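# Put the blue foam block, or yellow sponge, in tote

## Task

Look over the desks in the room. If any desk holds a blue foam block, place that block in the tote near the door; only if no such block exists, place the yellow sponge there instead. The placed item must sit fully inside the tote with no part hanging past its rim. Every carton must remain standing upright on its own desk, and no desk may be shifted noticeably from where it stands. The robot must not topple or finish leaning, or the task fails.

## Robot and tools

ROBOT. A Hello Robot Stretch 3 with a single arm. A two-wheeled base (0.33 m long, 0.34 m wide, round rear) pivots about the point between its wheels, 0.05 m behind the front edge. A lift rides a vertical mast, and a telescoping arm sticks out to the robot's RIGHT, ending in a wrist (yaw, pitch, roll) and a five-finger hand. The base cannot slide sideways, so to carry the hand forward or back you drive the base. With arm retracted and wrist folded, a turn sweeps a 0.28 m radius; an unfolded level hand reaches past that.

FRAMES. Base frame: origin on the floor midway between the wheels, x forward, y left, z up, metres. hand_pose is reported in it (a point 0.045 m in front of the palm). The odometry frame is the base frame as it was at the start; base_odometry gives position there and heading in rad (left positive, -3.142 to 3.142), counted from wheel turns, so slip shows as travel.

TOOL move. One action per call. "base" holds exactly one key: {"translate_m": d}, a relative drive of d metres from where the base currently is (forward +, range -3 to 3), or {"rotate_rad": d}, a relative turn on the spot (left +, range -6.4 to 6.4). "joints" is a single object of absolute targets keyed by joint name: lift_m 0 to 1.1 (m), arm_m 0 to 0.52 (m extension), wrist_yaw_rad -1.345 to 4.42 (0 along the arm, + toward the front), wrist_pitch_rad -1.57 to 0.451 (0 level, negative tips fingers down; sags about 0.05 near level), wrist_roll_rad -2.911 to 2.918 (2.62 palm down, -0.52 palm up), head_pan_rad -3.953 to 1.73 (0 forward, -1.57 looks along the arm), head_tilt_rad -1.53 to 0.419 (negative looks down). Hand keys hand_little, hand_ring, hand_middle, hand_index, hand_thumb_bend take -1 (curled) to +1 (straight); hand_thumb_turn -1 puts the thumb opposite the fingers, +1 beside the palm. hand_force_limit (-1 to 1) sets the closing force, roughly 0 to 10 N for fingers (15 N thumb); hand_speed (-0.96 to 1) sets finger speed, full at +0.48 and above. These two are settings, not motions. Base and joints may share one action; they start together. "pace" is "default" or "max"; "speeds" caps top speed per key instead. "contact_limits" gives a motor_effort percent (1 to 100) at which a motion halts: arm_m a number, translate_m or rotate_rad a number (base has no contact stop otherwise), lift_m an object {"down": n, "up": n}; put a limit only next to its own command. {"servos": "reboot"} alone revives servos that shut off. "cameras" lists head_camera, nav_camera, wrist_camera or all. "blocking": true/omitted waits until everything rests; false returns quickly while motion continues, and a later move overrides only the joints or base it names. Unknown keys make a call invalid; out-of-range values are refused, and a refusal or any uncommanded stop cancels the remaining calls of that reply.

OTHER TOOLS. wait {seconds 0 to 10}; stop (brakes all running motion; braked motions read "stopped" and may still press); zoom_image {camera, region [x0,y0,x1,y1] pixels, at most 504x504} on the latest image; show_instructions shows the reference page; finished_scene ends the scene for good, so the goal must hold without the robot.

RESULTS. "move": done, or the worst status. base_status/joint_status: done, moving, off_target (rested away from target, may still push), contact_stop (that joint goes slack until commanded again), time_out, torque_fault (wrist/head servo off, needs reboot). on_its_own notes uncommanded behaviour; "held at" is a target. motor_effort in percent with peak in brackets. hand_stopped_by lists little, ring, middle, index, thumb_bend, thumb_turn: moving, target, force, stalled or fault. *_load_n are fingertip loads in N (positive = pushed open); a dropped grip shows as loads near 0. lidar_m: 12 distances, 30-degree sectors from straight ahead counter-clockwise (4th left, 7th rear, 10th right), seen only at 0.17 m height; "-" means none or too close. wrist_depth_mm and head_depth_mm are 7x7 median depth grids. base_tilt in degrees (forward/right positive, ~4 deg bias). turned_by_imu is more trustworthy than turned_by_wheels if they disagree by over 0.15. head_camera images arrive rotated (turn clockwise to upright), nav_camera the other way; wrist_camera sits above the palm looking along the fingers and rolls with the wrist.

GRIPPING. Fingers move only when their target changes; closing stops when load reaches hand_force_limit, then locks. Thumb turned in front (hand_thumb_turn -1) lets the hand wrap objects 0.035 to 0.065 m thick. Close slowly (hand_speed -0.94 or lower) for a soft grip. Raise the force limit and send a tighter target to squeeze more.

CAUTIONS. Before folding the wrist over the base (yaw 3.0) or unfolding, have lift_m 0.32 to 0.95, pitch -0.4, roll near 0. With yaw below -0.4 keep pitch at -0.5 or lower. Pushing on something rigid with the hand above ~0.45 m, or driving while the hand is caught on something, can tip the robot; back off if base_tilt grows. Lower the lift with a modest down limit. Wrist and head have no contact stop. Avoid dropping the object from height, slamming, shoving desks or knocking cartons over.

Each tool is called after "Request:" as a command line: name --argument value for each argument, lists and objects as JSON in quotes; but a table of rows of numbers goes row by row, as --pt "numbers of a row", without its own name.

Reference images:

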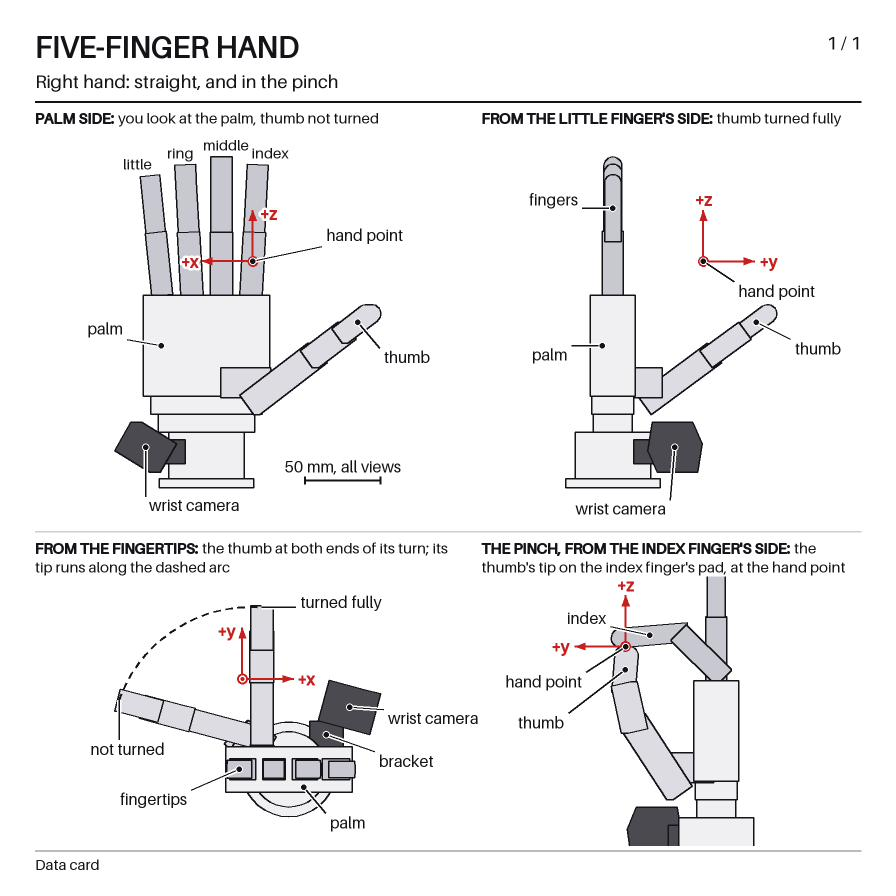

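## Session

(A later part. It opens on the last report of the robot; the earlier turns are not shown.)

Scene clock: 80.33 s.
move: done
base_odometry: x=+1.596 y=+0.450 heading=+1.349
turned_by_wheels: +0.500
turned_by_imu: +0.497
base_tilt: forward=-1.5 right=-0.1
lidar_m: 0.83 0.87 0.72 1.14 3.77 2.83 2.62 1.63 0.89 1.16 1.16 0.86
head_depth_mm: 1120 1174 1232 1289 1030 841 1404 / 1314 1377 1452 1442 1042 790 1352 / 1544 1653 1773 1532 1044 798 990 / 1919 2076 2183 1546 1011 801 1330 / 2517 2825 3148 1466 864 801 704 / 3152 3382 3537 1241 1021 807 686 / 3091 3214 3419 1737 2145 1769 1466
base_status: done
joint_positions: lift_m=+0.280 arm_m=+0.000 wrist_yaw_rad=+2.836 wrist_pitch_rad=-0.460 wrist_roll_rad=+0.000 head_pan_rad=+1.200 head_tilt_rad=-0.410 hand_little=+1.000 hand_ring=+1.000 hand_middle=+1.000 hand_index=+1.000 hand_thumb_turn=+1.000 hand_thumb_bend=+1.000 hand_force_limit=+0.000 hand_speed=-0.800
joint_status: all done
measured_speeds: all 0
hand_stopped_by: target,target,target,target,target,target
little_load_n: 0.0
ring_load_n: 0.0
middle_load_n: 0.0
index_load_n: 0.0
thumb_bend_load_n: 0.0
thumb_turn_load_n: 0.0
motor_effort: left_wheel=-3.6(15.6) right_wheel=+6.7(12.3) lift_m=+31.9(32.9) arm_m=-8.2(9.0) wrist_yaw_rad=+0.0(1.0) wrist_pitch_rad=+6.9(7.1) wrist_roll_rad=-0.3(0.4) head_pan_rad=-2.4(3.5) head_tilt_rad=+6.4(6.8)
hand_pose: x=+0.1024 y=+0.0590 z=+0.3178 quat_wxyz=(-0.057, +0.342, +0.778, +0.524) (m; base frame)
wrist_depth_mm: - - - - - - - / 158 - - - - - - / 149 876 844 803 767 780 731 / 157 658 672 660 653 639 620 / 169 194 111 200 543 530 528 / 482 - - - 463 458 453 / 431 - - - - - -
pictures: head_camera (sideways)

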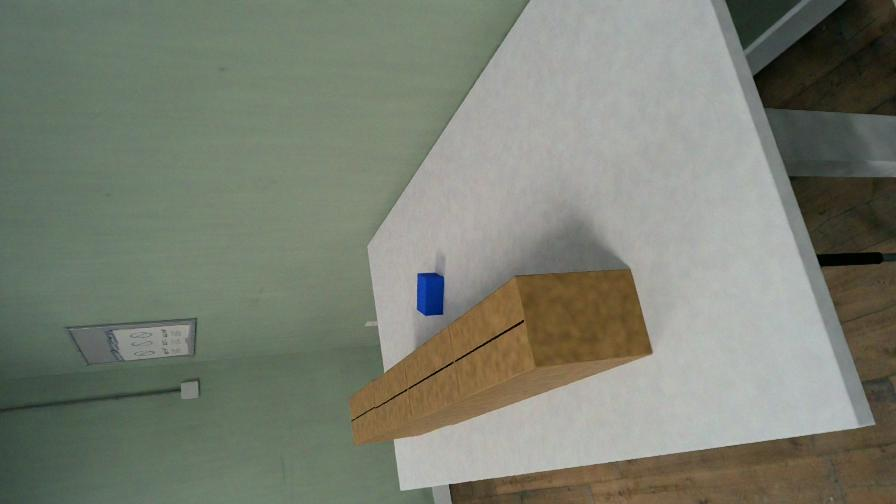

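Request:
move --base '{"rotate_rad": 1.93}' --joints '{"head_pan_rad": 0.0, "head_tilt_rad": -0.45}' --pace "max" --cameras '["nav_camera"]'

Request:
move --base '{"translate_m": 2.15}' --joints '{"head_pan_rad": -1.2, "head_tilt_rad": -0.45}' --pace "max" --cameras '["head_camera", "nav_camera"]'

Scene clock: 162.80 s.
move: done
base_odometry: x=+1.596 y=+0.450 heading=-3.004
turned_by_wheels: +1.930
turned_by_imu: +1.917
base_tilt: forward=-1.7 right=-0.4
lidar_m: 3.22 3.21 2.62 1.93 1.27 1.17 1.17 0.91 0.83 0.83 0.72 0.89
head_depth_mm: 3034 3222 3519 3126 2120 1596 1315 / 3090 3368 3544 3128 2214 1708 1399 / 3235 3461 3765 3172 2249 1730 1395 / 3348 3554 3892 3244 2253 1734 1401 / 3440 3726 3916 3278 2263 1741 1414 / 3558 3914 - 3262 2309 1749 1411 / 3690 - - 3285 2298 1770 1426
base_status: done
joint_positions: lift_m=+0.280 arm_m=+0.000 wrist_yaw_rad=+2.836 wrist_pitch_rad=-0.460 wrist_roll_rad=+0.000 head_pan_rad=-0.014 head_tilt_rad=-0.445 hand_little=+1.000 hand_ring=+1.000 hand_middle=+1.000 hand_index=+1.000 hand_thumb_turn=+1.000 hand_thumb_bend=+1.000 hand_force_limit=+0.000 hand_speed=-0.800
joint_status: all done
measured_speeds: all 0
hand_stopped_by: target,target,target,target,target,target
little_load_n: 0.0
ring_load_n: 0.0
middle_load_n: 0.0
index_load_n: 0.0
thumb_bend_load_n: 0.0
thumb_turn_load_n: -0.5
motor_effort: left_wheel=-4.7(13.0) right_wheel=+7.2(15.0) lift_m=+30.9(31.5) arm_m=-14.2(14.2) wrist_yaw_rad=-0.3(0.8) wrist_pitch_rad=+6.8(7.1) wrist_roll_rad=-0.3(0.5) head_pan_rad=+2.1(3.6) head_tilt_rad=-4.8(6.4)
hand_pose: x=+0.1024 y=+0.0590 z=+0.3178 quat_wxyz=(-0.057, +0.342, +0.778, +0.524) (m; base frame)
wrist_depth_mm: - - - - - - - / 158 - - - - - - / 149 864 845 816 802 784 771 / 156 662 670 662 645 632 625 / 169 194 111 200 542 533 524 / 484 - - - 466 460 454 / 432 - - - - - -
pictures: nav_camera (sideways)

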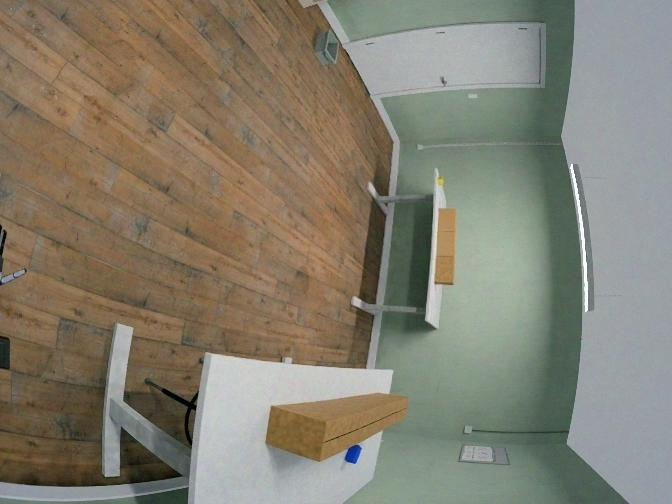

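Scene clock: 171.43 s.
move: done
base_odometry: x=-0.534 y=+0.157 heading=-3.005
turned_by_wheels: +0.000
turned_by_imu: +0.010
base_tilt: forward=-1.5 right=-0.3
lidar_m: 1.54 1.49 2.11 2.04 2.59 2.72 2.72 1.30 1.19 1.66 1.75 1.19
head_depth_mm: 1514 1607 1715 1849 1940 1692 1378 / 1624 1744 1852 1998 2103 1702 1389 / 1746 1882 2024 2190 2220 1709 1392 / 1917 2052 2232 2423 2222 1727 1397 / 1865 1979 2114 2245 2240 1726 1406 / 1711 1803 1917 2011 2092 1741 1411 / 1581 1656 1740 1845 1945 1741 1406
base_status: done
joint_positions: lift_m=+0.280 arm_m=+0.000 wrist_yaw_rad=+2.836 wrist_pitch_rad=-0.460 wrist_roll_rad=+0.000 head_pan_rad=-1.200 head_tilt_rad=-0.450 hand_little=+1.000 hand_ring=+1.000 hand_middle=+1.000 hand_index=+1.000 hand_thumb_turn=+1.000 hand_thumb_bend=+1.000 hand_force_limit=+0.000 hand_speed=-0.800
joint_status: all done
measured_speeds: all 0
hand_stopped_by: target,target,target,target,target,target
little_load_n: 0.0
ring_load_n: 0.0
middle_load_n: 0.0
index_load_n: 0.5
thumb_bend_load_n: 0.0
thumb_turn_load_n: 0.0
motor_effort: left_wheel=-4.6(7.3) right_wheel=+5.7(15.0) lift_m=+29.0(30.9) arm_m=-20.2(22.0) wrist_yaw_rad=-0.1(1.3) wrist_pitch_rad=+6.7(7.2) wrist_roll_rad=-0.3(0.6) head_pan_rad=+3.4(3.8) head_tilt_rad=-4.9(5.9)
hand_pose: x=+0.1024 y=+0.0590 z=+0.3178 quat_wxyz=(-0.057, +0.342, +0.778, +0.524) (m; base frame)
wrist_depth_mm: - - - - - - - / 159 - - - - - - / 149 870 850 816 795 780 765 / 157 662 692 663 652 633 625 / 169 194 111 201 543 537 519 / 484 - - - 464 456 453 / 433 - - - - - -
pictures: head_camera (sideways), nav_camera (sideways)

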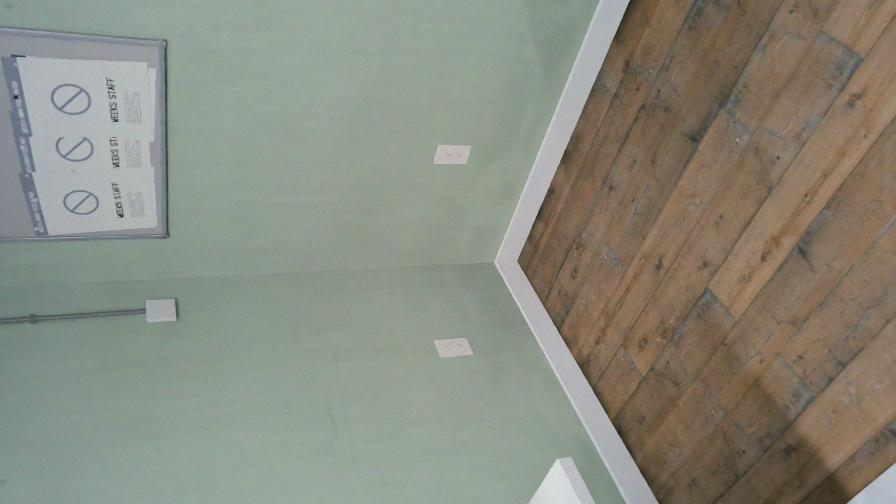

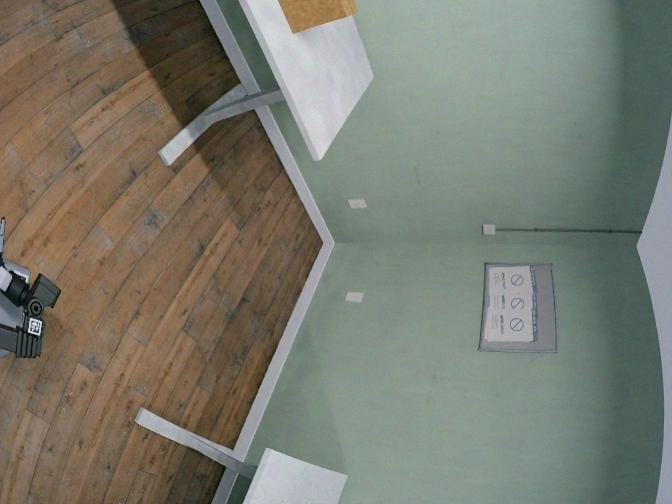

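Request:
move --base '{"rotate_rad": -1.85}' --joints '{"head_pan_rad": -0.8, "head_tilt_rad": -0.45}' --pace "max" --cameras '["head_camera", "nav_camera"]'

Scene clock: 177.10 s.
move: done
base_odometry: x=-0.534 y=+0.157 heading=+1.429
turned_by_wheels: -1.850
turned_by_imu: -1.839
base_tilt: forward=-1.5 right=-0.1
lidar_m: 1.19 1.76 1.20 1.61 1.73 2.14 2.11 2.03 2.89 2.72 1.57 1.45
head_depth_mm: 2454 2695 2955 2779 2189 1699 1377 / 2205 2383 2509 1671 2206 1706 1380 / 2016 2195 2262 1405 2036 1709 1389 / 1871 1994 2082 1273 2053 1676 1403 / 1718 1829 1931 1201 1996 1735 1408 / 1588 1701 1802 1126 1148 1742 1405 / 1493 1583 1659 1062 1057 1734 1415
base_status: done
joint_positions: lift_m=+0.280 arm_m=+0.000 wrist_yaw_rad=+2.836 wrist_pitch_rad=-0.460 wrist_roll_rad=+0.000 head_pan_rad=-0.794 head_tilt_rad=-0.450 hand_little=+1.000 hand_ring=+1.000 hand_middle=+1.000 hand_index=+1.000 hand_thumb_turn=+1.000 hand_thumb_bend=+1.000 hand_force_limit=+0.000 hand_speed=-0.800
joint_status: all done
measured_speeds: all 0
hand_stopped_by: target,target,target,target,target,target
little_load_n: 0.0
ring_load_n: 0.5
middle_load_n: 0.0
index_load_n: 0.0
thumb_bend_load_n: 0.0
thumb_turn_load_n: 0.0
motor_effort: left_wheel=+5.7(17.0) right_wheel=-5.6(12.1) lift_m=+27.9(28.6) arm_m=-21.5(21.8) wrist_yaw_rad=-0.1(0.9) wrist_pitch_rad=+6.9(7.2) wrist_roll_rad=-0.3(0.4) head_pan_rad=+0.5(3.6) head_tilt_rad=-4.0(5.7)
hand_pose: x=+0.1024 y=+0.0590 z=+0.3178 quat_wxyz=(-0.057, +0.342, +0.778, +0.524) (m; base frame)
wrist_depth_mm: - - - - - - - / 158 - - - - - - / 149 875 843 824 807 777 765 / 156 665 678 666 655 628 626 / 169 193 111 200 543 536 517 / 481 - - - 464 457 453 / 433 - - - - - -
pictures: head_camera (sideways), nav_camera (sideways)

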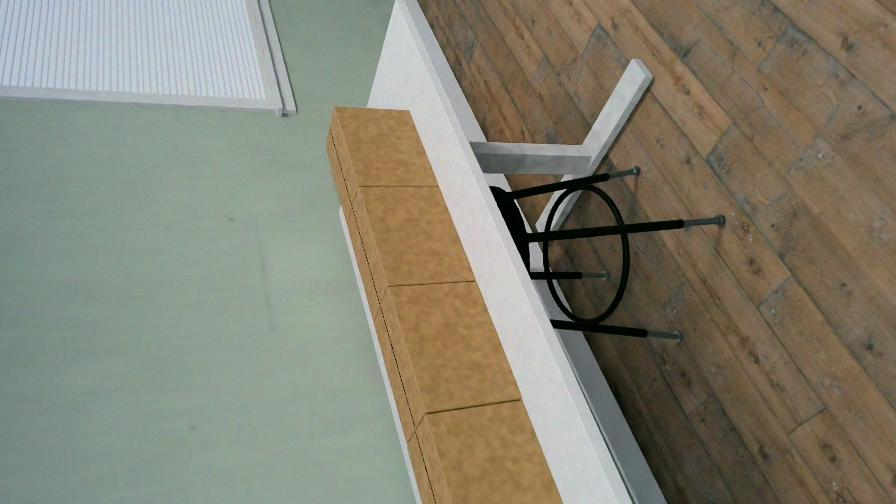

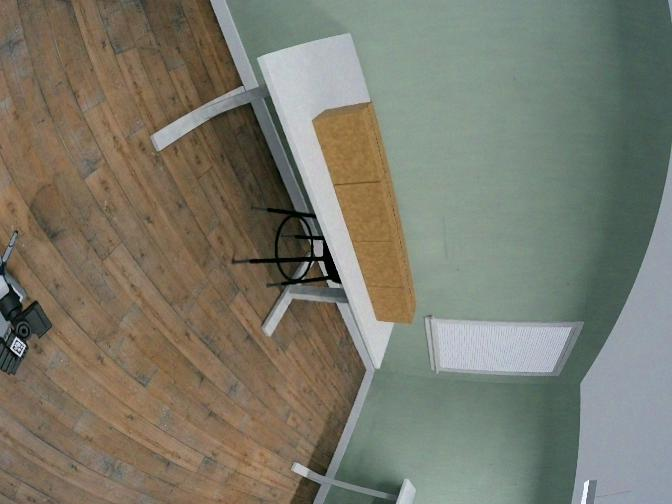

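Request:
move --base '{"translate_m": 0.8}' --joints '{"head_pan_rad": -1.0, "head_tilt_rad": -0.45}' --pace "max" --cameras '["head_camera", "nav_camera"]'

Request:
move --joints '{"head_pan_rad": -1.57, "head_tilt_rad": -0.6}' --pace "max" --cameras '["head_camera", "nav_camera"]'

Scene clock: 186.70 s.
move: done
base_odometry: x=-0.420 y=+0.949 heading=+1.429
turned_by_wheels: +0.000
turned_by_imu: +0.005
base_tilt: forward=-1.7 right=-0.3
lidar_m: 0.84 0.91 1.36 1.52 1.19 2.03 2.81 2.82 2.85 0.96 0.95 0.43
head_depth_mm: 1836 2022 2282 1367 668 612 611 / 1545 1679 1839 1385 675 522 528 / 1324 1421 1547 1393 985 523 469 / 1159 1242 1323 1348 989 526 532 / 1041 1098 1167 1231 1003 769 624 / 938 984 1042 1103 1003 771 627 / 851 894 938 984 999 776 630
base_status: done
joint_positions: lift_m=+0.280 arm_m=+0.000 wrist_yaw_rad=+2.836 wrist_pitch_rad=-0.460 wrist_roll_rad=+0.000 head_pan_rad=-1.001 head_tilt_rad=-0.450 hand_little=+1.000 hand_ring=+1.000 hand_middle=+1.000 hand_index=+1.000 hand_thumb_turn=+1.000 hand_thumb_bend=+1.000 hand_force_limit=+0.000 hand_speed=-0.800
joint_status: all done
measured_speeds: all 0
hand_stopped_by: target,target,target,target,target,target
little_load_n: 0.0
ring_load_n: 0.0
middle_load_n: 0.0
index_load_n: 0.0
thumb_bend_load_n: 0.0
thumb_turn_load_n: 0.0
motor_effort: left_wheel=+1.2(12.1) right_wheel=+1.4(9.6) lift_m=+30.9(31.4) arm_m=-17.7(19.9) wrist_yaw_rad=+0.2(1.1) wrist_pitch_rad=+6.8(7.2) wrist_roll_rad=-0.3(0.5) head_pan_rad=-0.6(4.2) head_tilt_rad=-4.0(4.7)
hand_pose: x=+0.1024 y=+0.0590 z=+0.3178 quat_wxyz=(-0.057, +0.342, +0.778, +0.524) (m; base frame)
wrist_depth_mm: - - - - - - - / 158 - - - - - - / 149 875 844 835 801 793 745 / 157 658 678 663 652 633 618 / 169 194 111 200 542 538 521 / 483 - - - 461 459 453 / 434 - - - - - -
pictures: head_camera (sideways), nav_camera (sideways)

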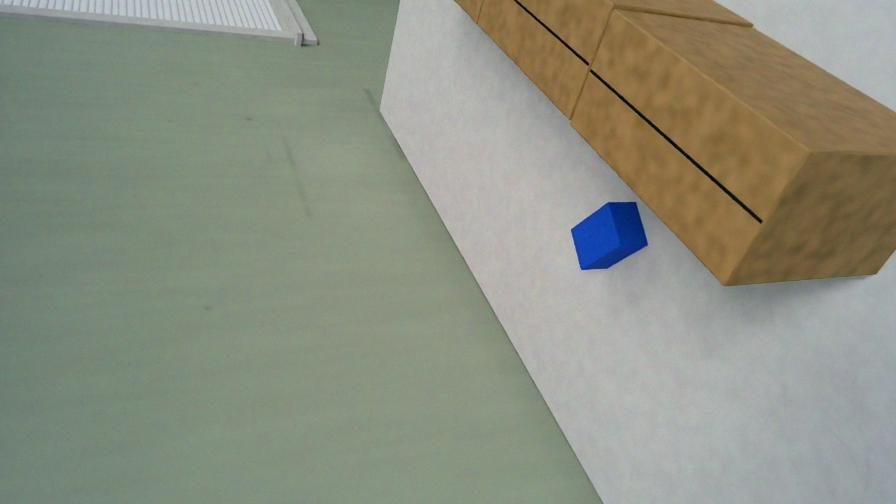

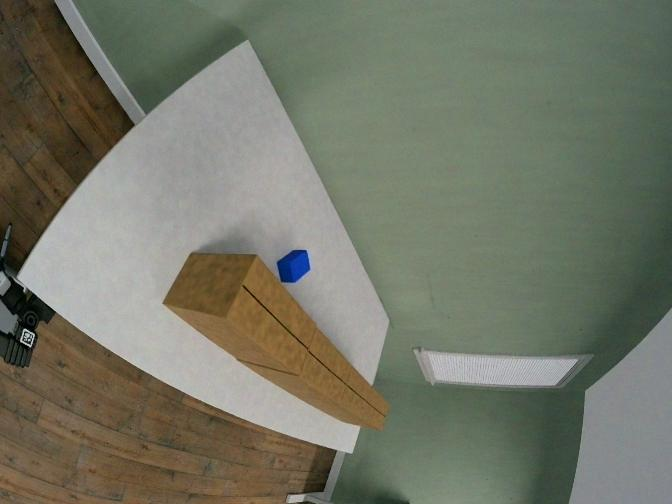

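Scene clock: 187.50 s.
move: done
base_odometry: x=-0.420 y=+0.949 heading=+1.429
turned_by_wheels: +0.000
turned_by_imu: +0.000
base_tilt: forward=-1.4 right=-0.3
lidar_m: 0.84 0.91 1.36 1.52 1.19 2.05 2.81 2.81 2.85 0.96 0.94 0.43
head_depth_mm: 2750 2975 3147 2342 1830 1484 1252 / 2800 3118 3218 2369 1838 1488 1264 / 2773 3060 3285 2374 1834 1499 1260 / 2856 3132 1418 1059 844 682 586 / 2827 3141 1039 839 770 666 562 / 2758 2847 1522 733 606 577 544 / 2026 2077 1536 1078 568 473 526
base_status: not commanded
joint_positions: lift_m=+0.280 arm_m=+0.000 wrist_yaw_rad=+2.836 wrist_pitch_rad=-0.460 wrist_roll_rad=+0.000 head_pan_rad=-1.578 head_tilt_rad=-0.600 hand_little=+1.000 hand_ring=+1.000 hand_middle=+1.000 hand_index=+1.000 hand_thumb_turn=+1.000 hand_thumb_bend=+1.000 hand_force_limit=+0.000 hand_speed=-0.800
joint_status: all done
measured_speeds: all 0
hand_stopped_by: target,target,target,target,target,target
little_load_n: 0.0
ring_load_n: 0.0
middle_load_n: -0.5
index_load_n: 0.0
thumb_bend_load_n: 0.0
thumb_turn_load_n: 0.0
motor_effort: left_wheel=+1.9(2.3) right_wheel=+1.3(1.5) lift_m=+31.9(32.2) arm_m=-16.8(17.5) wrist_yaw_rad=-0.2(0.8) wrist_pitch_rad=+7.2(7.2) wrist_roll_rad=-0.4(0.5) head_pan_rad=-1.7(3.4) head_tilt_rad=-5.1(6.6)
hand_pose: x=+0.1024 y=+0.0590 z=+0.3178 quat_wxyz=(-0.057, +0.342, +0.778, +0.524) (m; base frame)
wrist_depth_mm: - - - - - - - / 158 - - - - - - / 149 870 846 834 796 789 733 / 157 665 680 661 648 636 623 / 169 194 111 201 543 533 519 / 482 - - - 468 461 458 / 434 - - - - - -
pictures: head_camera (sideways), nav_camera (sideways)

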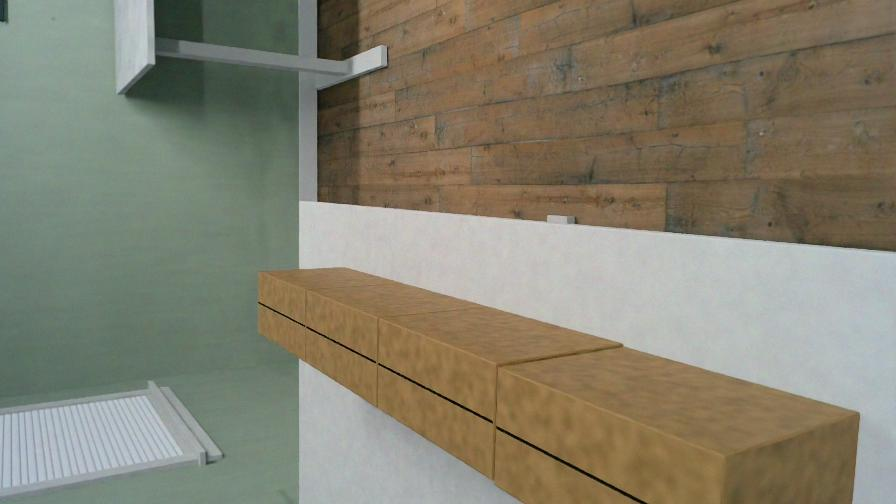

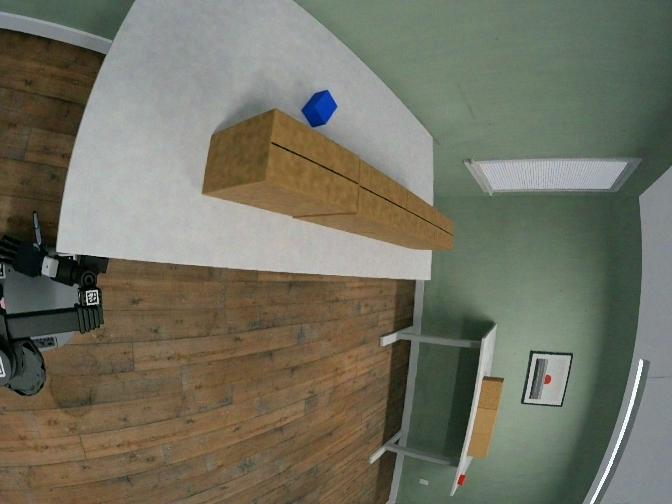

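Request:
move --base '{"rotate_rad": 0.416}' --pace "max"

Request:
move --base '{"translate_m": 0.37}'

Request:
move --base '{"rotate_rad": -0.445}' --joints '{"head_pan_rad": -1.57, "head_tilt_rad": -0.6}' --pace "max" --cameras '["head_camera", "nav_camera"]'

Scene clock: 216.50 s.
move: done
base_odometry: x=-0.421 y=+0.949 heading=+1.845
turned_by_wheels: +0.416
turned_by_imu: +0.302
base_tilt: forward=-1.7 right=-0.2
lidar_m: 0.87 1.11 1.52 1.18 1.97 2.89 2.78 3.31 2.85 0.95 0.44 0.46
head_depth_mm: 2782 2987 1446 1173 1760 1483 1251 / 2843 3085 1085 994 806 712 1230 / 2510 2805 1064 777 759 658 557 / 1921 2097 1488 718 595 624 559 / 1584 1693 1505 1058 559 511 559 / 1323 1409 1427 1063 561 538 563 / 1152 1203 1264 1073 827 654 563
base_status: done
joint_positions: lift_m=+0.280 arm_m=+0.000 wrist_yaw_rad=+2.836 wrist_pitch_rad=-0.461 wrist_roll_rad=+0.000 head_pan_rad=-1.572 head_tilt_rad=-0.602 hand_little=+1.000 hand_ring=+1.000 hand_middle=+1.000 hand_index=+1.000 hand_thumb_turn=+1.000 hand_thumb_bend=+1.000 hand_force_limit=+0.000 hand_speed=-0.800
joint_status: not commanded
measured_speeds: all 0
hand_stopped_by: target,target,target,target,target,target
little_load_n: 0.0
ring_load_n: 0.0
middle_load_n: 0.0
index_load_n: 0.0
thumb_bend_load_n: 0.0
thumb_turn_load_n: 0.0
motor_effort: left_wheel=-1.2(16.2) right_wheel=+10.2(51.3) lift_m=+27.8(34.6) arm_m=-14.5(15.1) wrist_yaw_rad=+0.2(2.0) wrist_pitch_rad=+6.9(7.7) wrist_roll_rad=-0.1(0.4) head_pan_rad=+2.3(3.5) head_tilt_rad=-4.2(6.1)
hand_pose: x=+0.1025 y=+0.0590 z=+0.3176 quat_wxyz=(-0.057, +0.342, +0.778, +0.523) (m; base frame)
wrist_depth_mm: - - - - - - - / 158 - - - - - - / 149 863 853 835 803 785 762 / 157 661 681 674 650 636 618 / 169 194 111 200 540 533 526 / 484 - - - 465 460 454 / 436 - - - - - -
pictures: none

Scene clock: 220.87 s.
move: done
base_odometry: x=-0.520 y=+1.305 heading=+1.845
turned_by_wheels: +0.000
turned_by_imu: +0.001
base_tilt: forward=-1.6 right=-0.2
lidar_m: 0.53 0.68 1.37 1.29 1.24 3.23 3.16 3.64 0.98 0.32 0.56 0.52
head_depth_mm: 2841 3129 1436 1026 798 654 552 / 2055 2443 1454 1035 803 655 554 / 1480 1652 1470 1045 807 659 557 / 1142 1239 1328 1048 811 662 559 / 929 992 1069 1057 819 666 560 / 785 831 884 942 821 665 562 / 680 712 751 792 803 668 563
base_status: done
joint_positions: lift_m=+0.280 arm_m=+0.000 wrist_yaw_rad=+2.836 wrist_pitch_rad=-0.461 wrist_roll_rad=+0.000 head_pan_rad=-1.570 head_tilt_rad=-0.602 hand_little=+1.000 hand_ring=+1.000 hand_middle=+1.000 hand_index=+1.000 hand_thumb_turn=+1.000 hand_thumb_bend=+1.000 hand_force_limit=+0.000 hand_speed=-0.800
joint_status: not commanded
measured_speeds: all 0
hand_stopped_by: target,target,target,target,target,target
little_load_n: 0.0
ring_load_n: 0.0
middle_load_n: 0.0
index_load_n: 0.0
thumb_bend_load_n: 0.0
thumb_turn_load_n: 0.0
motor_effort: left_wheel=+3.0(8.4) right_wheel=+4.2(13.0) lift_m=+29.9(29.9) arm_m=-13.9(14.8) wrist_yaw_rad=+0.2(1.3) wrist_pitch_rad=+7.1(7.3) wrist_roll_rad=-0.3(0.5) head_pan_rad=+3.3(4.2) head_tilt_rad=-0.6(4.5)
hand_pose: x=+0.1025 y=+0.0590 z=+0.3176 quat_wxyz=(-0.057, +0.342, +0.778, +0.523) (m; base frame)
wrist_depth_mm: - - - - - - - / 158 - - - - - - / 150 885 837 827 810 791 662 / 157 665 687 666 646 640 622 / 170 194 111 200 546 534 519 / 482 - - - 465 458 456 / 431 - - - - - -
pictures: none

Scene clock: 222.13 s.
move: done
base_odometry: x=-0.520 y=+1.305 heading=+1.400
turned_by_wheels: -0.445
turned_by_imu: -0.442
base_tilt: forward=-1.6 right=-0.2
lidar_m: 0.52 0.54 0.72 1.38 1.24 1.91 3.22 3.16 3.06 0.32 0.32 0.55
head_depth_mm: 2972 3299 3295 2348 828 654 552 / 2957 3170 3132 1033 590 640 555 / 2947 3248 1074 712 586 626 556 / 2975 3206 1229 971 764 645 558 / 2950 3233 1506 1057 816 664 561 / 2908 3098 1510 1065 820 667 563 / 1976 1928 1531 1068 826 669 565
base_status: done
joint_positions: lift_m=+0.280 arm_m=+0.000 wrist_yaw_rad=+2.836 wrist_pitch_rad=-0.461 wrist_roll_rad=+0.000 head_pan_rad=-1.570 head_tilt_rad=-0.602 hand_little=+1.000 hand_ring=+1.000 hand_middle=+1.000 hand_index=+1.000 hand_thumb_turn=+1.000 hand_thumb_bend=+1.000 hand_force_limit=+0.000 hand_speed=-0.800
joint_status: all done
measured_speeds: all 0
hand_stopped_by: target,target,target,target,target,target
little_load_n: 0.0
ring_load_n: 0.0
middle_load_n: 0.0
index_load_n: 0.0
thumb_bend_load_n: 0.0
thumb_turn_load_n: 0.0
motor_effort: left_wheel=+5.5(15.2) right_wheel=-4.6(10.7) lift_m=+30.7(30.7) arm_m=-13.7(14.0) wrist_yaw_rad=+0.6(0.9) wrist_pitch_rad=+7.0(7.4) wrist_roll_rad=-0.1(0.4) head_pan_rad=+2.3(3.4) head_tilt_rad=-1.4(1.6)
hand_pose: x=+0.1025 y=+0.0590 z=+0.3176 quat_wxyz=(-0.057, +0.342, +0.778, +0.523) (m; base frame)
wrist_depth_mm: - - - - - - - / 158 - - - 943 - - / 149 876 862 818 767 610 - / 157 666 687 670 646 614 - / 170 194 111 201 545 525 504 / 481 - - - 466 463 452 / 429 - - - - - -
pictures: head_camera (sideways), nav_camera (sideways)

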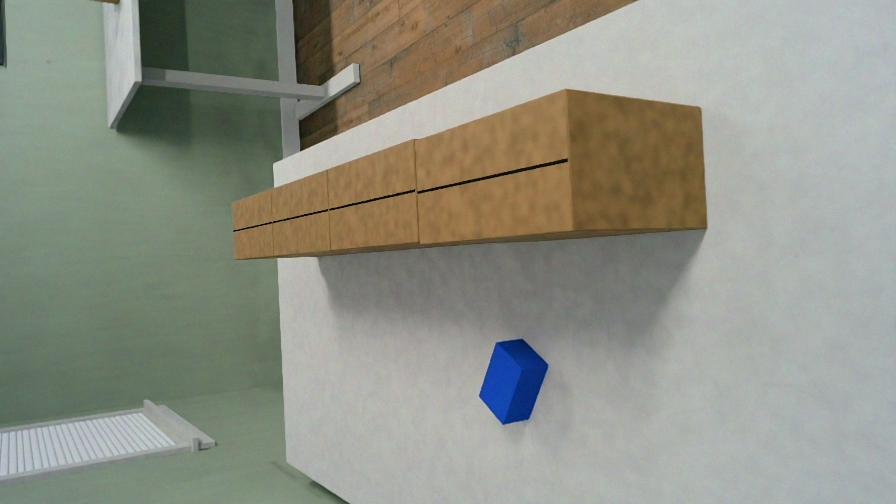

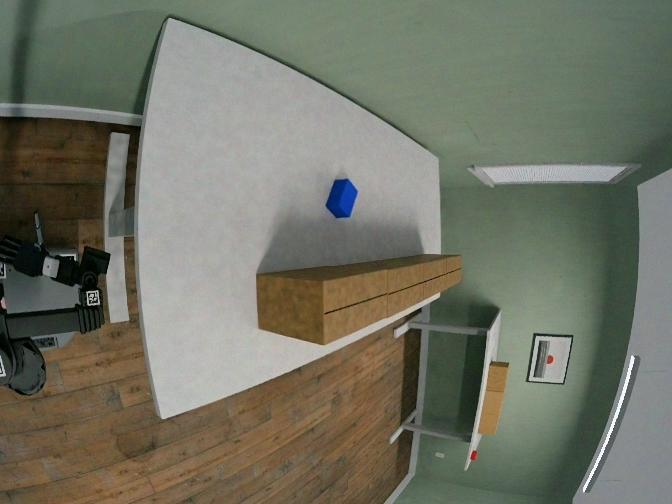

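Request:
move --joints '{"lift_m": 0.93, "wrist_pitch_rad": -0.4, "wrist_roll_rad": 0.0}' --pace "max"

Request:
move --joints '{"wrist_yaw_rad": 0.0}' --cameras '["head_camera", "nav_camera", "wrist_camera"]'

Scene clock: 254.93 s.
move: contact_stop
base_odometry: x=-0.520 y=+1.305 heading=+1.400
turned_by_wheels: +0.000
turned_by_imu: +0.000
base_tilt: forward=-1.6 right=-0.2
lidar_m: 0.52 0.54 0.73 1.37 1.23 1.90 3.23 3.17 3.08 0.32 0.32 0.55
head_depth_mm: 2999 3295 3308 2342 826 654 552 / 2950 3246 3147 1032 587 639 553 / 2946 3269 1076 714 586 626 556 / 3002 3222 1226 976 763 645 558 / 2966 3251 1501 1058 815 666 560 / 2878 3105 1509 1063 821 667 561 / 1989 1937 1532 1070 823 669 565
base_status: not commanded
joint_positions: lift_m=+0.526 arm_m=+0.000 wrist_yaw_rad=+2.837 wrist_pitch_rad=-0.438 wrist_roll_rad=+0.000 head_pan_rad=-1.570 head_tilt_rad=-0.602 hand_little=+1.000 hand_ring=+1.000 hand_middle=+1.000 hand_index=+1.000 hand_thumb_turn=+1.000 hand_thumb_bend=+1.000 hand_force_limit=+0.000 hand_speed=-0.800
joint_status: lift_m contact_stop (moved +0.246 of +0.650); the others done
measured_speeds: all 0
hand_stopped_by: target,target,target,target,target,target
little_load_n: 0.0
ring_load_n: 0.0
middle_load_n: 0.0
index_load_n: 0.0
thumb_bend_load_n: 0.0
thumb_turn_load_n: 0.0
on_its_own: lift_m is slack since a contact_stop (your +0.930 is given up)
motor_effort: left_wheel=+3.8(6.7) right_wheel=-2.6(4.6) lift_m=+31.3(53.3) arm_m=-15.7(16.3) wrist_yaw_rad=-0.9(5.2) wrist_pitch_rad=+6.9(9.2) wrist_roll_rad=-0.2(1.3) head_pan_rad=+2.7(3.7) head_tilt_rad=+3.5(4.2)
hand_pose: x=+0.1029 y=+0.0613 z=+0.5687 quat_wxyz=(-0.058, +0.339, +0.773, +0.533) (m; base frame)
wrist_depth_mm: - - - - - - - / 158 - - - - - - / 150 - - - - - - / 156 - - - - - - / 167 194 111 200 868 744 - / 784 - - - 750 709 - / 720 - - - - - -
pictures: none

not run: a stop that you did not command came earlier in this reply.

Request:
move --joints '{"lift_m": 0.29}' --pace "max" --cameras '["wrist_camera"]'

Request:
move --base '{"rotate_rad": -0.5}' --contact_limits '{"rotate_rad": 35}'

Request:
move --base '{"translate_m": -0.3}'

Request:
move --base '{"rotate_rad": 0.5}' --contact_limits '{"rotate_rad": 35}'

Request:
move --base '{"translate_m": 0.21}' --cameras '["head_camera", "nav_camera"]'

Scene clock: 270.20 s.
move: done
base_odometry: x=-0.520 y=+1.305 heading=+1.400
turned_by_wheels: +0.000
turned_by_imu: +0.000
base_tilt: forward=-1.6 right=-0.3
lidar_m: 0.52 0.54 0.72 1.37 1.23 1.91 3.24 3.17 3.09 0.32 0.32 0.55
head_depth_mm: 2955 3309 3293 2343 829 656 553 / 2963 3239 3175 1038 591 640 555 / 2957 3278 1150 715 585 628 558 / 2965 3226 1234 972 764 647 559 / 2905 3242 1514 1060 816 666 560 / 2880 3088 1520 1075 821 670 563 / 1996 1930 1545 1079 826 671 566
base_status: not commanded
joint_positions: lift_m=+0.290 arm_m=+0.000 wrist_yaw_rad=+2.837 wrist_pitch_rad=-0.439 wrist_roll_rad=+0.000 head_pan_rad=-1.570 head_tilt_rad=-0.600 hand_little=+1.000 hand_ring=+1.000 hand_middle=+1.000 hand_index=+1.000 hand_thumb_turn=+1.000 hand_thumb_bend=+1.000 hand_force_limit=+0.000 hand_speed=-0.800
joint_status: all done
measured_speeds: all 0
hand_stopped_by: target,target,target,target,target,target
little_load_n: 0.0
ring_load_n: 0.0
middle_load_n: 0.0
index_load_n: 0.0
thumb_bend_load_n: 0.0
thumb_turn_load_n: 0.0
motor_effort: left_wheel=+3.8(4.5) right_wheel=-2.7(2.8) lift_m=+27.0(30.8) arm_m=-12.8(14.1) wrist_yaw_rad=-0.4(1.9) wrist_pitch_rad=+6.9(7.2) wrist_roll_rad=+0.0(0.4) head_pan_rad=+2.1(3.2) head_tilt_rad=+3.5(5.8)
hand_pose: x=+0.1028 y=+0.0612 z=+0.3328 quat_wxyz=(-0.058, +0.339, +0.773, +0.533) (m; base frame)
wrist_depth_mm: - - - - - - - / 159 - - - 946 - - / 150 951 909 875 830 - - / 156 706 717 711 684 625 - / 167 195 111 201 574 565 - / 503 - - - 488 481 477 / 451 - - - - - -
pictures: wrist_camera

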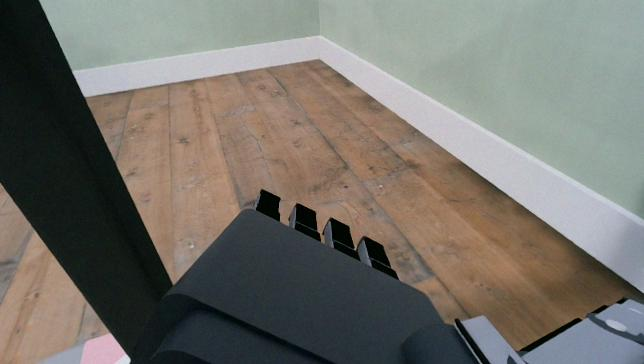

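Scene clock: 272.10 s.
move: done
base_odometry: x=-0.520 y=+1.305 heading=+0.900
turned_by_wheels: -0.500
turned_by_imu: -0.497
base_tilt: forward=-1.7 right=-0.4
lidar_m: 0.54 0.52 0.54 0.74 1.38 1.24 1.95 3.23 3.17 3.07 0.32 0.32
head_depth_mm: 3714 - 3345 2359 1819 1498 1259 / 3901 - 3356 2347 1837 1497 569 / 3649 - 3346 2379 1837 1500 559 / 3325 3843 3435 2405 1849 665 560 / 3177 3601 3457 2414 821 665 561 / 3074 3391 3342 1123 584 619 563 / 2919 3130 3357 740 567 583 565
base_status: done
joint_positions: lift_m=+0.290 arm_m=+0.000 wrist_yaw_rad=+2.837 wrist_pitch_rad=-0.439 wrist_roll_rad=+0.000 head_pan_rad=-1.570 head_tilt_rad=-0.600 hand_little=+1.000 hand_ring=+1.000 hand_middle=+1.000 hand_index=+1.000 hand_thumb_turn=+1.000 hand_thumb_bend=+1.000 hand_force_limit=+0.000 hand_speed=-0.800
joint_status: not commanded
measured_speeds: all 0
hand_stopped_by: target,target,target,target,target,target
little_load_n: 0.0
ring_load_n: 0.0
middle_load_n: 0.0
index_load_n: -0.5
thumb_bend_load_n: 0.0
thumb_turn_load_n: 0.0
motor_effort: left_wheel=+7.1(12.3) right_wheel=-9.1(11.4) lift_m=+29.8(29.8) arm_m=-12.2(12.8) wrist_yaw_rad=-1.9(1.9) wrist_pitch_rad=+7.0(7.3) wrist_roll_rad=-0.1(0.3) head_pan_rad=+2.1(3.0) head_tilt_rad=+4.7(5.5)
contact_limits: rotate_rad 35 (maximum 100)
hand_pose: x=+0.1028 y=+0.0612 z=+0.3328 quat_wxyz=(-0.058, +0.339, +0.773, +0.533) (m; base frame)
wrist_depth_mm: - - - - - - - / 159 - - - - - - / 150 948 861 797 - - - / 156 703 723 692 637 - - / 167 195 111 201 576 543 - / 507 - - - 487 476 474 / 454 - - - - - -
pictures: none

Scene clock: 275.87 s.
move: done
base_odometry: x=-0.707 y=+1.070 heading=+0.900
turned_by_wheels: +0.000
turned_by_imu: -0.001
base_tilt: forward=-1.6 right=-0.4
lidar_m: 0.81 0.78 0.81 1.10 1.24 0.95 1.73 2.97 2.99 3.60 1.25 0.57
head_depth_mm: 3397 3656 3298 2382 1817 1481 1252 / 3846 - 3353 2366 1826 1499 1260 / 3871 - 3363 2408 1838 1493 1264 / 3569 3931 3449 2401 1848 1500 1266 / 3297 3729 3450 2412 1860 1514 1271 / 3126 3523 3451 2422 1859 1519 1281 / 3065 3362 3341 2456 1876 1521 593
base_status: done
joint_positions: lift_m=+0.290 arm_m=+0.000 wrist_yaw_rad=+2.837 wrist_pitch_rad=-0.439 wrist_roll_rad=+0.000 head_pan_rad=-1.570 head_tilt_rad=-0.600 hand_little=+1.000 hand_ring=+1.000 hand_middle=+1.000 hand_index=+1.000 hand_thumb_turn=+1.000 hand_thumb_bend=+1.000 hand_force_limit=+0.000 hand_speed=-0.800
joint_status: not commanded
measured_speeds: all 0
hand_stopped_by: target,target,target,target,target,target
little_load_n: 0.0
ring_load_n: 0.0
middle_load_n: 0.0
index_load_n: 0.0
thumb_bend_load_n: 0.0
thumb_turn_load_n: 0.5
motor_effort: left_wheel=+3.4(5.2) right_wheel=-8.8(13.3) lift_m=+33.4(33.4) arm_m=-12.1(12.6) wrist_yaw_rad=-0.2(2.1) wrist_pitch_rad=+7.0(7.3) wrist_roll_rad=-0.2(0.4) head_pan_rad=+2.1(3.0) head_tilt_rad=+4.9(5.5)
hand_pose: x=+0.1028 y=+0.0612 z=+0.3328 quat_wxyz=(-0.058, +0.339, +0.773, +0.533) (m; base frame)
wrist_depth_mm: - - - - - - - / 158 - - - - - - / 150 930 911 900 824 - - / 156 701 733 710 689 666 625 / 168 195 111 201 575 556 553 / 508 - - - 482 484 476 / 452 - - - - - -
pictures: none

Scene clock: 277.77 s.
move: done
base_odometry: x=-0.707 y=+1.070 heading=+1.400
turned_by_wheels: +0.500
turned_by_imu: +0.496
base_tilt: forward=-1.6 right=-0.3
lidar_m: 0.78 0.81 1.08 1.22 0.95 1.69 2.97 2.98 3.62 1.24 0.57 0.82
head_depth_mm: 3042 3478 3312 2326 1808 1483 1248 / 3096 3430 3353 2382 1836 1501 1261 / 3090 3377 3255 2393 1849 1502 1260 / 3104 3391 3039 2198 904 701 1189 / 3064 3329 1339 1015 819 666 602 / 3056 3340 1044 762 749 669 589 / 2967 2920 1536 764 753 672 593
base_status: done
joint_positions: lift_m=+0.290 arm_m=+0.000 wrist_yaw_rad=+2.837 wrist_pitch_rad=-0.439 wrist_roll_rad=+0.000 head_pan_rad=-1.570 head_tilt_rad=-0.600 hand_little=+1.000 hand_ring=+1.000 hand_middle=+1.000 hand_index=+1.000 hand_thumb_turn=+1.000 hand_thumb_bend=+1.000 hand_force_limit=+0.000 hand_speed=-0.800
joint_status: not commanded
measured_speeds: all 0
hand_stopped_by: target,target,target,target,target,target
little_load_n: 0.0
ring_load_n: 0.0
middle_load_n: -0.5
index_load_n: 0.0
thumb_bend_load_n: 0.0
thumb_turn_load_n: 0.0
motor_effort: left_wheel=-9.0(11.8) right_wheel=+7.3(11.6) lift_m=+34.4(34.7) arm_m=-12.5(12.7) wrist_yaw_rad=-1.5(2.1) wrist_pitch_rad=+6.9(7.3) wrist_roll_rad=-0.3(0.4) head_pan_rad=+1.7(2.7) head_tilt_rad=+4.2(4.8)
contact_limits: rotate_rad 35 (maximum 100)
hand_pose: x=+0.1028 y=+0.0612 z=+0.3328 quat_wxyz=(-0.058, +0.339, +0.773, +0.533) (m; base frame)
wrist_depth_mm: - - - - - - - / 158 - - - - - - / 151 950 909 886 853 819 - / 157 705 722 698 685 674 654 / 167 195 111 202 572 564 547 / 504 - - - 489 482 474 / 452 - - - - - -
pictures: none

Scene clock: 280.80 s.
move: done
base_odometry: x=-0.671 y=+1.277 heading=+1.400
turned_by_wheels: +0.000
turned_by_imu: +0.001
base_tilt: forward=-1.6 right=-0.1
lidar_m: 0.57 0.59 0.79 1.23 1.11 1.09 3.18 3.17 3.70 0.52 0.48 0.60
head_depth_mm: 3061 3493 3329 2350 1802 674 594 / 3053 3351 3257 2276 808 658 595 / 3112 3414 1583 824 759 661 599 / 3107 3293 1021 723 742 664 600 / 3084 3396 1517 1061 820 666 601 / 3014 3294 1527 998 824 668 589 / 2172 2126 1542 1075 831 673 593
base_status: done
joint_positions: lift_m=+0.290 arm_m=+0.000 wrist_yaw_rad=+2.837 wrist_pitch_rad=-0.439 wrist_roll_rad=+0.000 head_pan_rad=-1.570 head_tilt_rad=-0.600 hand_little=+1.000 hand_ring=+1.000 hand_middle=+1.000 hand_index=+1.000 hand_thumb_turn=+1.000 hand_thumb_bend=+1.000 hand_force_limit=+0.000 hand_speed=-0.800
joint_status: not commanded
measured_speeds: all 0
hand_stopped_by: target,target,target,target,target,target
little_load_n: 0.0
ring_load_n: 0.0
middle_load_n: 0.0
index_load_n: 0.0
thumb_bend_load_n: 0.0
thumb_turn_load_n: 0.0
motor_effort: left_wheel=-2.7(6.1) right_wheel=+9.2(11.8) lift_m=+33.6(34.7) arm_m=-14.0(14.0) wrist_yaw_rad=-1.2(2.1) wrist_pitch_rad=+7.1(7.4) wrist_roll_rad=-0.2(0.3) head_pan_rad=+1.3(2.6) head_tilt_rad=+3.3(4.7)
hand_pose: x=+0.1028 y=+0.0612 z=+0.3328 quat_wxyz=(-0.058, +0.339, +0.773, +0.533) (m; base frame)
wrist_depth_mm: - - - - - - - / 158 - - - - - - / 151 938 907 883 835 678 - / 156 697 715 703 686 653 - / 168 194 111 200 569 555 536 / 505 - - - 486 480 473 / 449 - - - - - -
pictures: head_camera (sideways), nav_camera (sideways)

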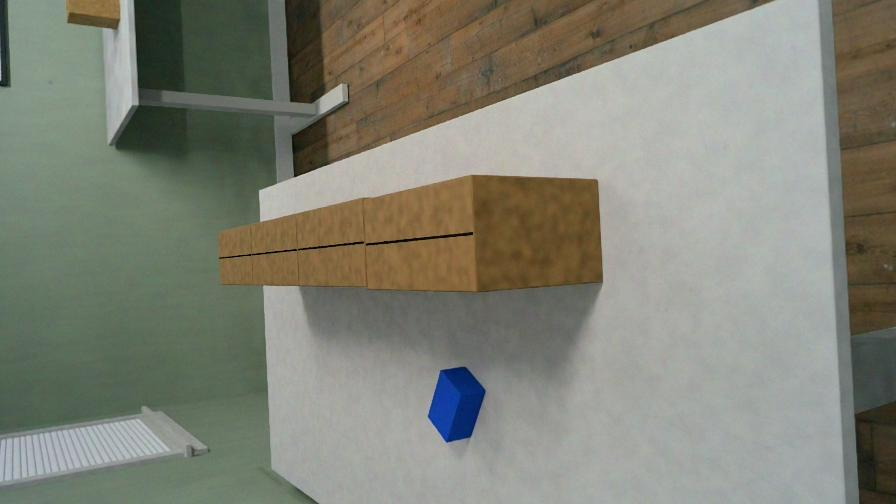

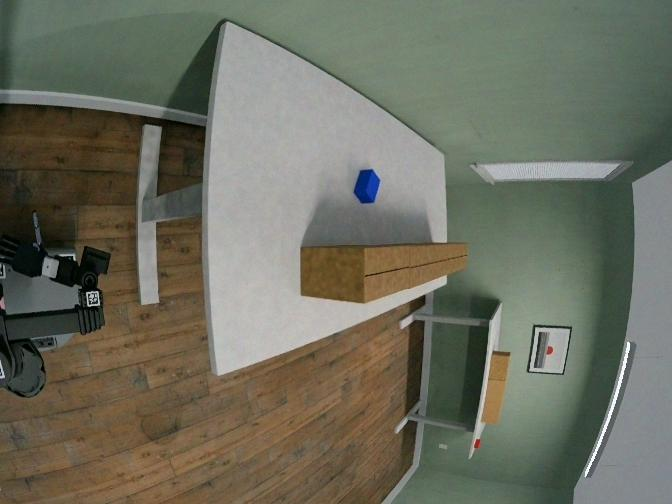

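Request:
move --base '{"rotate_rad": 1.4}' --pace "max" --contact_limits '{"rotate_rad": 40}'

Request:
move --joints '{"lift_m": 0.93, "wrist_pitch_rad": -0.4}' --pace "max"

Request:
move --base '{"rotate_rad": -1.4}' --contact_limits '{"rotate_rad": 40}'

Request:
move --joints '{"wrist_yaw_rad": 0.0}' --cameras '["head_camera", "nav_camera", "wrist_camera"]'

Scene clock: 303.20 s.
move: done
base_odometry: x=-0.671 y=+1.277 heading=+2.799
turned_by_wheels: +1.400
turned_by_imu: +1.389
base_tilt: forward=-1.5 right=-0.3
lidar_m: 1.23 1.23 1.09 2.16 3.21 3.54 1.24 0.48 0.64 0.57 0.58 0.69
head_depth_mm: 503 555 622 705 784 957 1157 / 491 542 605 685 785 922 1114 / 480 528 589 660 757 883 1063 / 470 516 572 643 732 850 1016 / 460 505 557 625 709 819 967 / 451 494 543 607 687 787 926 / 442 483 532 590 666 760 893
base_status: done
joint_positions: lift_m=+0.290 arm_m=+0.000 wrist_yaw_rad=+2.837 wrist_pitch_rad=-0.439 wrist_roll_rad=+0.000 head_pan_rad=-1.570 head_tilt_rad=-0.600 hand_little=+1.000 hand_ring=+1.000 hand_middle=+1.000 hand_index=+1.000 hand_thumb_turn=+1.000 hand_thumb_bend=+1.000 hand_force_limit=+0.000 hand_speed=-0.800
joint_status: not commanded
measured_speeds: all 0
hand_stopped_by: target,target,target,target,target,target
little_load_n: 0.0
ring_load_n: 0.0
middle_load_n: 0.0
index_load_n: 0.0
thumb_bend_load_n: 0.0
thumb_turn_load_n: 0.0
motor_effort: left_wheel=-5.7(14.3) right_wheel=+7.0(14.1) lift_m=+32.2(33.1) arm_m=-20.4(20.4) wrist_yaw_rad=-1.0(1.8) wrist_pitch_rad=+7.1(7.3) wrist_roll_rad=-0.2(0.3) head_pan_rad=+2.0(2.3) head_tilt_rad=+3.4(4.9)
contact_limits: rotate_rad 40 (maximum 100)
hand_pose: x=+0.1028 y=+0.0612 z=+0.3328 quat_wxyz=(-0.058, +0.339, +0.773, +0.533) (m; base frame)
wrist_depth_mm: - - - - - - - / 158 - - - - - - / 151 955 905 876 859 827 817 / 156 704 720 710 698 680 665 / 167 195 111 200 571 563 546 / 507 - - - 488 478 478 / 454 - - - - - -
pictures: none

Scene clock: 308.27 s.
move: done
base_odometry: x=-0.671 y=+1.277 heading=+2.799
turned_by_wheels: +0.000
turned_by_imu: +0.000
base_tilt: forward=-1.6 right=-0.3
lidar_m: 1.23 1.23 1.09 2.15 3.20 3.55 1.24 0.48 0.64 0.57 0.57 0.69
head_depth_mm: 503 556 620 704 785 - - / 491 542 603 681 783 867 - / 480 530 588 662 755 837 - / 471 517 572 642 730 806 - / 460 505 559 624 708 775 - / 451 494 545 608 686 787 914 / 442 483 532 591 666 760 890
base_status: not commanded
joint_positions: lift_m=+0.930 arm_m=+0.000 wrist_yaw_rad=+2.837 wrist_pitch_rad=-0.439 wrist_roll_rad=+0.000 head_pan_rad=-1.570 head_tilt_rad=-0.600 hand_little=+1.000 hand_ring=+1.000 hand_middle=+1.000 hand_index=+1.000 hand_thumb_turn=+1.000 hand_thumb_bend=+1.000 hand_force_limit=+0.000 hand_speed=-0.800
joint_status: all done
measured_speeds: all 0
hand_stopped_by: target,target,target,target,target,target
little_load_n: 0.0
ring_load_n: 0.0
middle_load_n: 0.0
index_load_n: 0.0
thumb_bend_load_n: 0.0
thumb_turn_load_n: 0.0
motor_effort: left_wheel=-5.9(7.2) right_wheel=+6.9(7.2) lift_m=+33.4(37.2) arm_m=-17.0(21.7) wrist_yaw_rad=-2.0(2.0) wrist_pitch_rad=+7.3(9.1) wrist_roll_rad=-0.4(0.4) head_pan_rad=+0.8(2.1) head_tilt_rad=+3.6(5.0)
contact_limits: rotate_rad 40 (maximum 100)
hand_pose: x=+0.1028 y=+0.0612 z=+0.9728 quat_wxyz=(-0.058, +0.339, +0.773, +0.533) (m; base frame)
wrist_depth_mm: - - - - - - - / 159 - - - - - - / 151 - - - - - - / 156 - - - - - - / 167 194 111 210 - - - / - - - - - - - / - - - - - - -
pictures: none

Scene clock: 311.60 s.
move: done
base_odometry: x=-0.671 y=+1.277 heading=+1.400
turned_by_wheels: -1.400
turned_by_imu: -1.391
base_tilt: forward=-1.8 right=-0.4
lidar_m: 0.57 0.59 0.79 1.23 1.11 1.10 3.18 3.18 3.72 0.52 0.48 0.60
head_depth_mm: 3034 3433 3333 2335 1872 - - / 3063 3381 3264 2258 805 698 - / 3097 3382 1578 929 760 700 - / 3092 3286 1028 721 744 720 - / 3098 3362 1517 1061 819 707 - / 3027 3273 1529 995 823 670 605 / 2213 2135 1537 1076 830 671 591
base_status: done
joint_positions: lift_m=+0.930 arm_m=+0.000 wrist_yaw_rad=+2.837 wrist_pitch_rad=-0.439 wrist_roll_rad=+0.000 head_pan_rad=-1.570 head_tilt_rad=-0.600 hand_little=+1.000 hand_ring=+1.000 hand_middle=+1.000 hand_index=+1.000 hand_thumb_turn=+1.000 hand_thumb_bend=+1.000 hand_force_limit=+0.000 hand_speed=-0.800
joint_status: not commanded
measured_speeds: all 0
hand_stopped_by: target,target,target,target,target,target
little_load_n: 0.0
ring_load_n: 0.0
middle_load_n: 0.0
index_load_n: 0.0
thumb_bend_load_n: -0.5
thumb_turn_load_n: 0.0
motor_effort: left_wheel=+8.0(11.8) right_wheel=-7.9(11.0) lift_m=+33.4(34.6) arm_m=-17.0(17.1) wrist_yaw_rad=-1.3(2.1) wrist_pitch_rad=+7.1(7.4) wrist_roll_rad=+0.0(0.4) head_pan_rad=+1.6(2.1) head_tilt_rad=+3.5(4.4)
contact_limits: rotate_rad 40 (maximum 100)
hand_pose: x=+0.1028 y=+0.0612 z=+0.9728 quat_wxyz=(-0.058, +0.339, +0.773, +0.533) (m; base frame)
wrist_depth_mm: - - - - - - - / 159 - - - - - - / 150 - - - - - - / 156 - - - - - - / 168 194 111 211 - - - / - - - - - - - / - - - - - - -
pictures: none

Scene clock: 314.00 s.
move: done
base_odometry: x=-0.671 y=+1.277 heading=+1.400
turned_by_wheels: +0.000
turned_by_imu: +0.000
base_tilt: forward=-1.6 right=-0.2
lidar_m: 0.57 0.59 0.79 1.23 1.11 1.09 3.17 3.19 3.70 0.52 0.47 0.60
head_depth_mm: 3060 3470 3315 2363 1881 - - / 3076 3384 3241 2274 809 - - / 3065 3413 1578 931 760 - - / 3081 3281 1024 724 729 368 600 / 3070 3357 1509 1059 820 667 602 / 3034 3287 1527 993 824 669 589 / 2205 2155 1535 1078 830 672 591
base_status: not commanded
joint_positions: lift_m=+0.930 arm_m=+0.000 wrist_yaw_rad=+0.003 wrist_pitch_rad=-0.439 wrist_roll_rad=+0.000 head_pan_rad=-1.570 head_tilt_rad=-0.600 hand_little=+1.000 hand_ring=+1.000 hand_middle=+1.000 hand_index=+1.000 hand_thumb_turn=+1.000 hand_thumb_bend=+1.000 hand_force_limit=+0.000 hand_speed=-0.800
joint_status: all done
measured_speeds: all 0
hand_stopped_by: target,target,target,target,target,target
little_load_n: 0.0
ring_load_n: 0.0
middle_load_n: 0.0
index_load_n: 0.0
thumb_bend_load_n: 0.0
thumb_turn_load_n: 0.0
motor_effort: left_wheel=+7.1(8.6) right_wheel=-7.9(8.0) lift_m=+30.9(33.5) arm_m=-19.2(19.4) wrist_yaw_rad=-2.6(6.1) wrist_pitch_rad=+7.3(7.5) wrist_roll_rad=+0.1(0.4) head_pan_rad=+1.2(2.0) head_tilt_rad=+1.9(4.1)
contact_limits: rotate_rad 40 (maximum 100)
hand_pose: x=-0.0775 y=-0.3790 z=+0.9728 quat_wxyz=(+0.518, +0.816, -0.217, +0.139) (m; base frame)
wrist_depth_mm: - - - - - - - / - - - 515 - - - / - - - - - - - / - - - - - - - / - - 108 186 - - - / - - - - - - - / - - - - - - -
pictures: head_camera (sideways), nav_camera (sideways), wrist_camera

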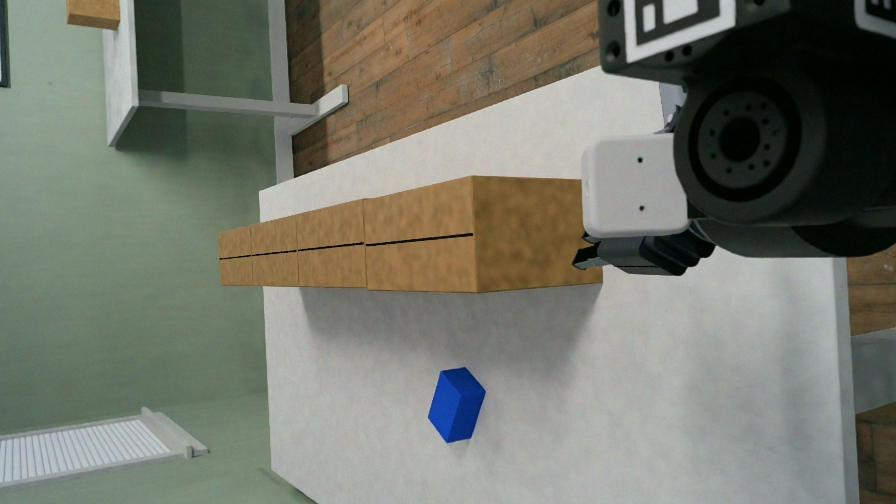

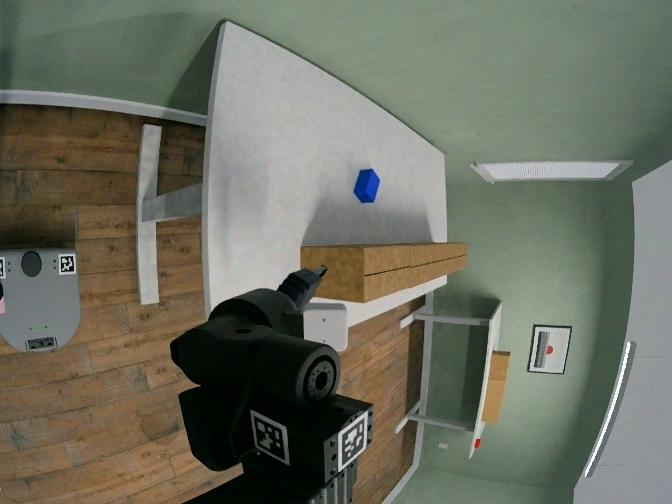

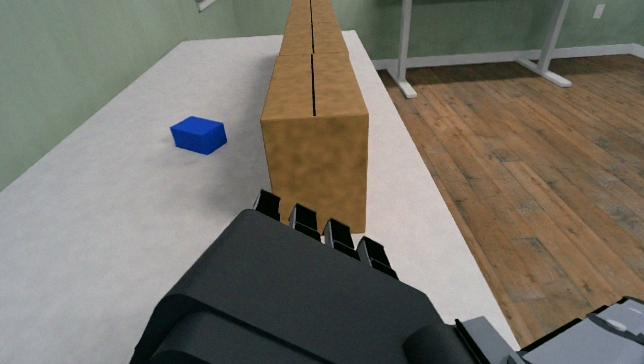

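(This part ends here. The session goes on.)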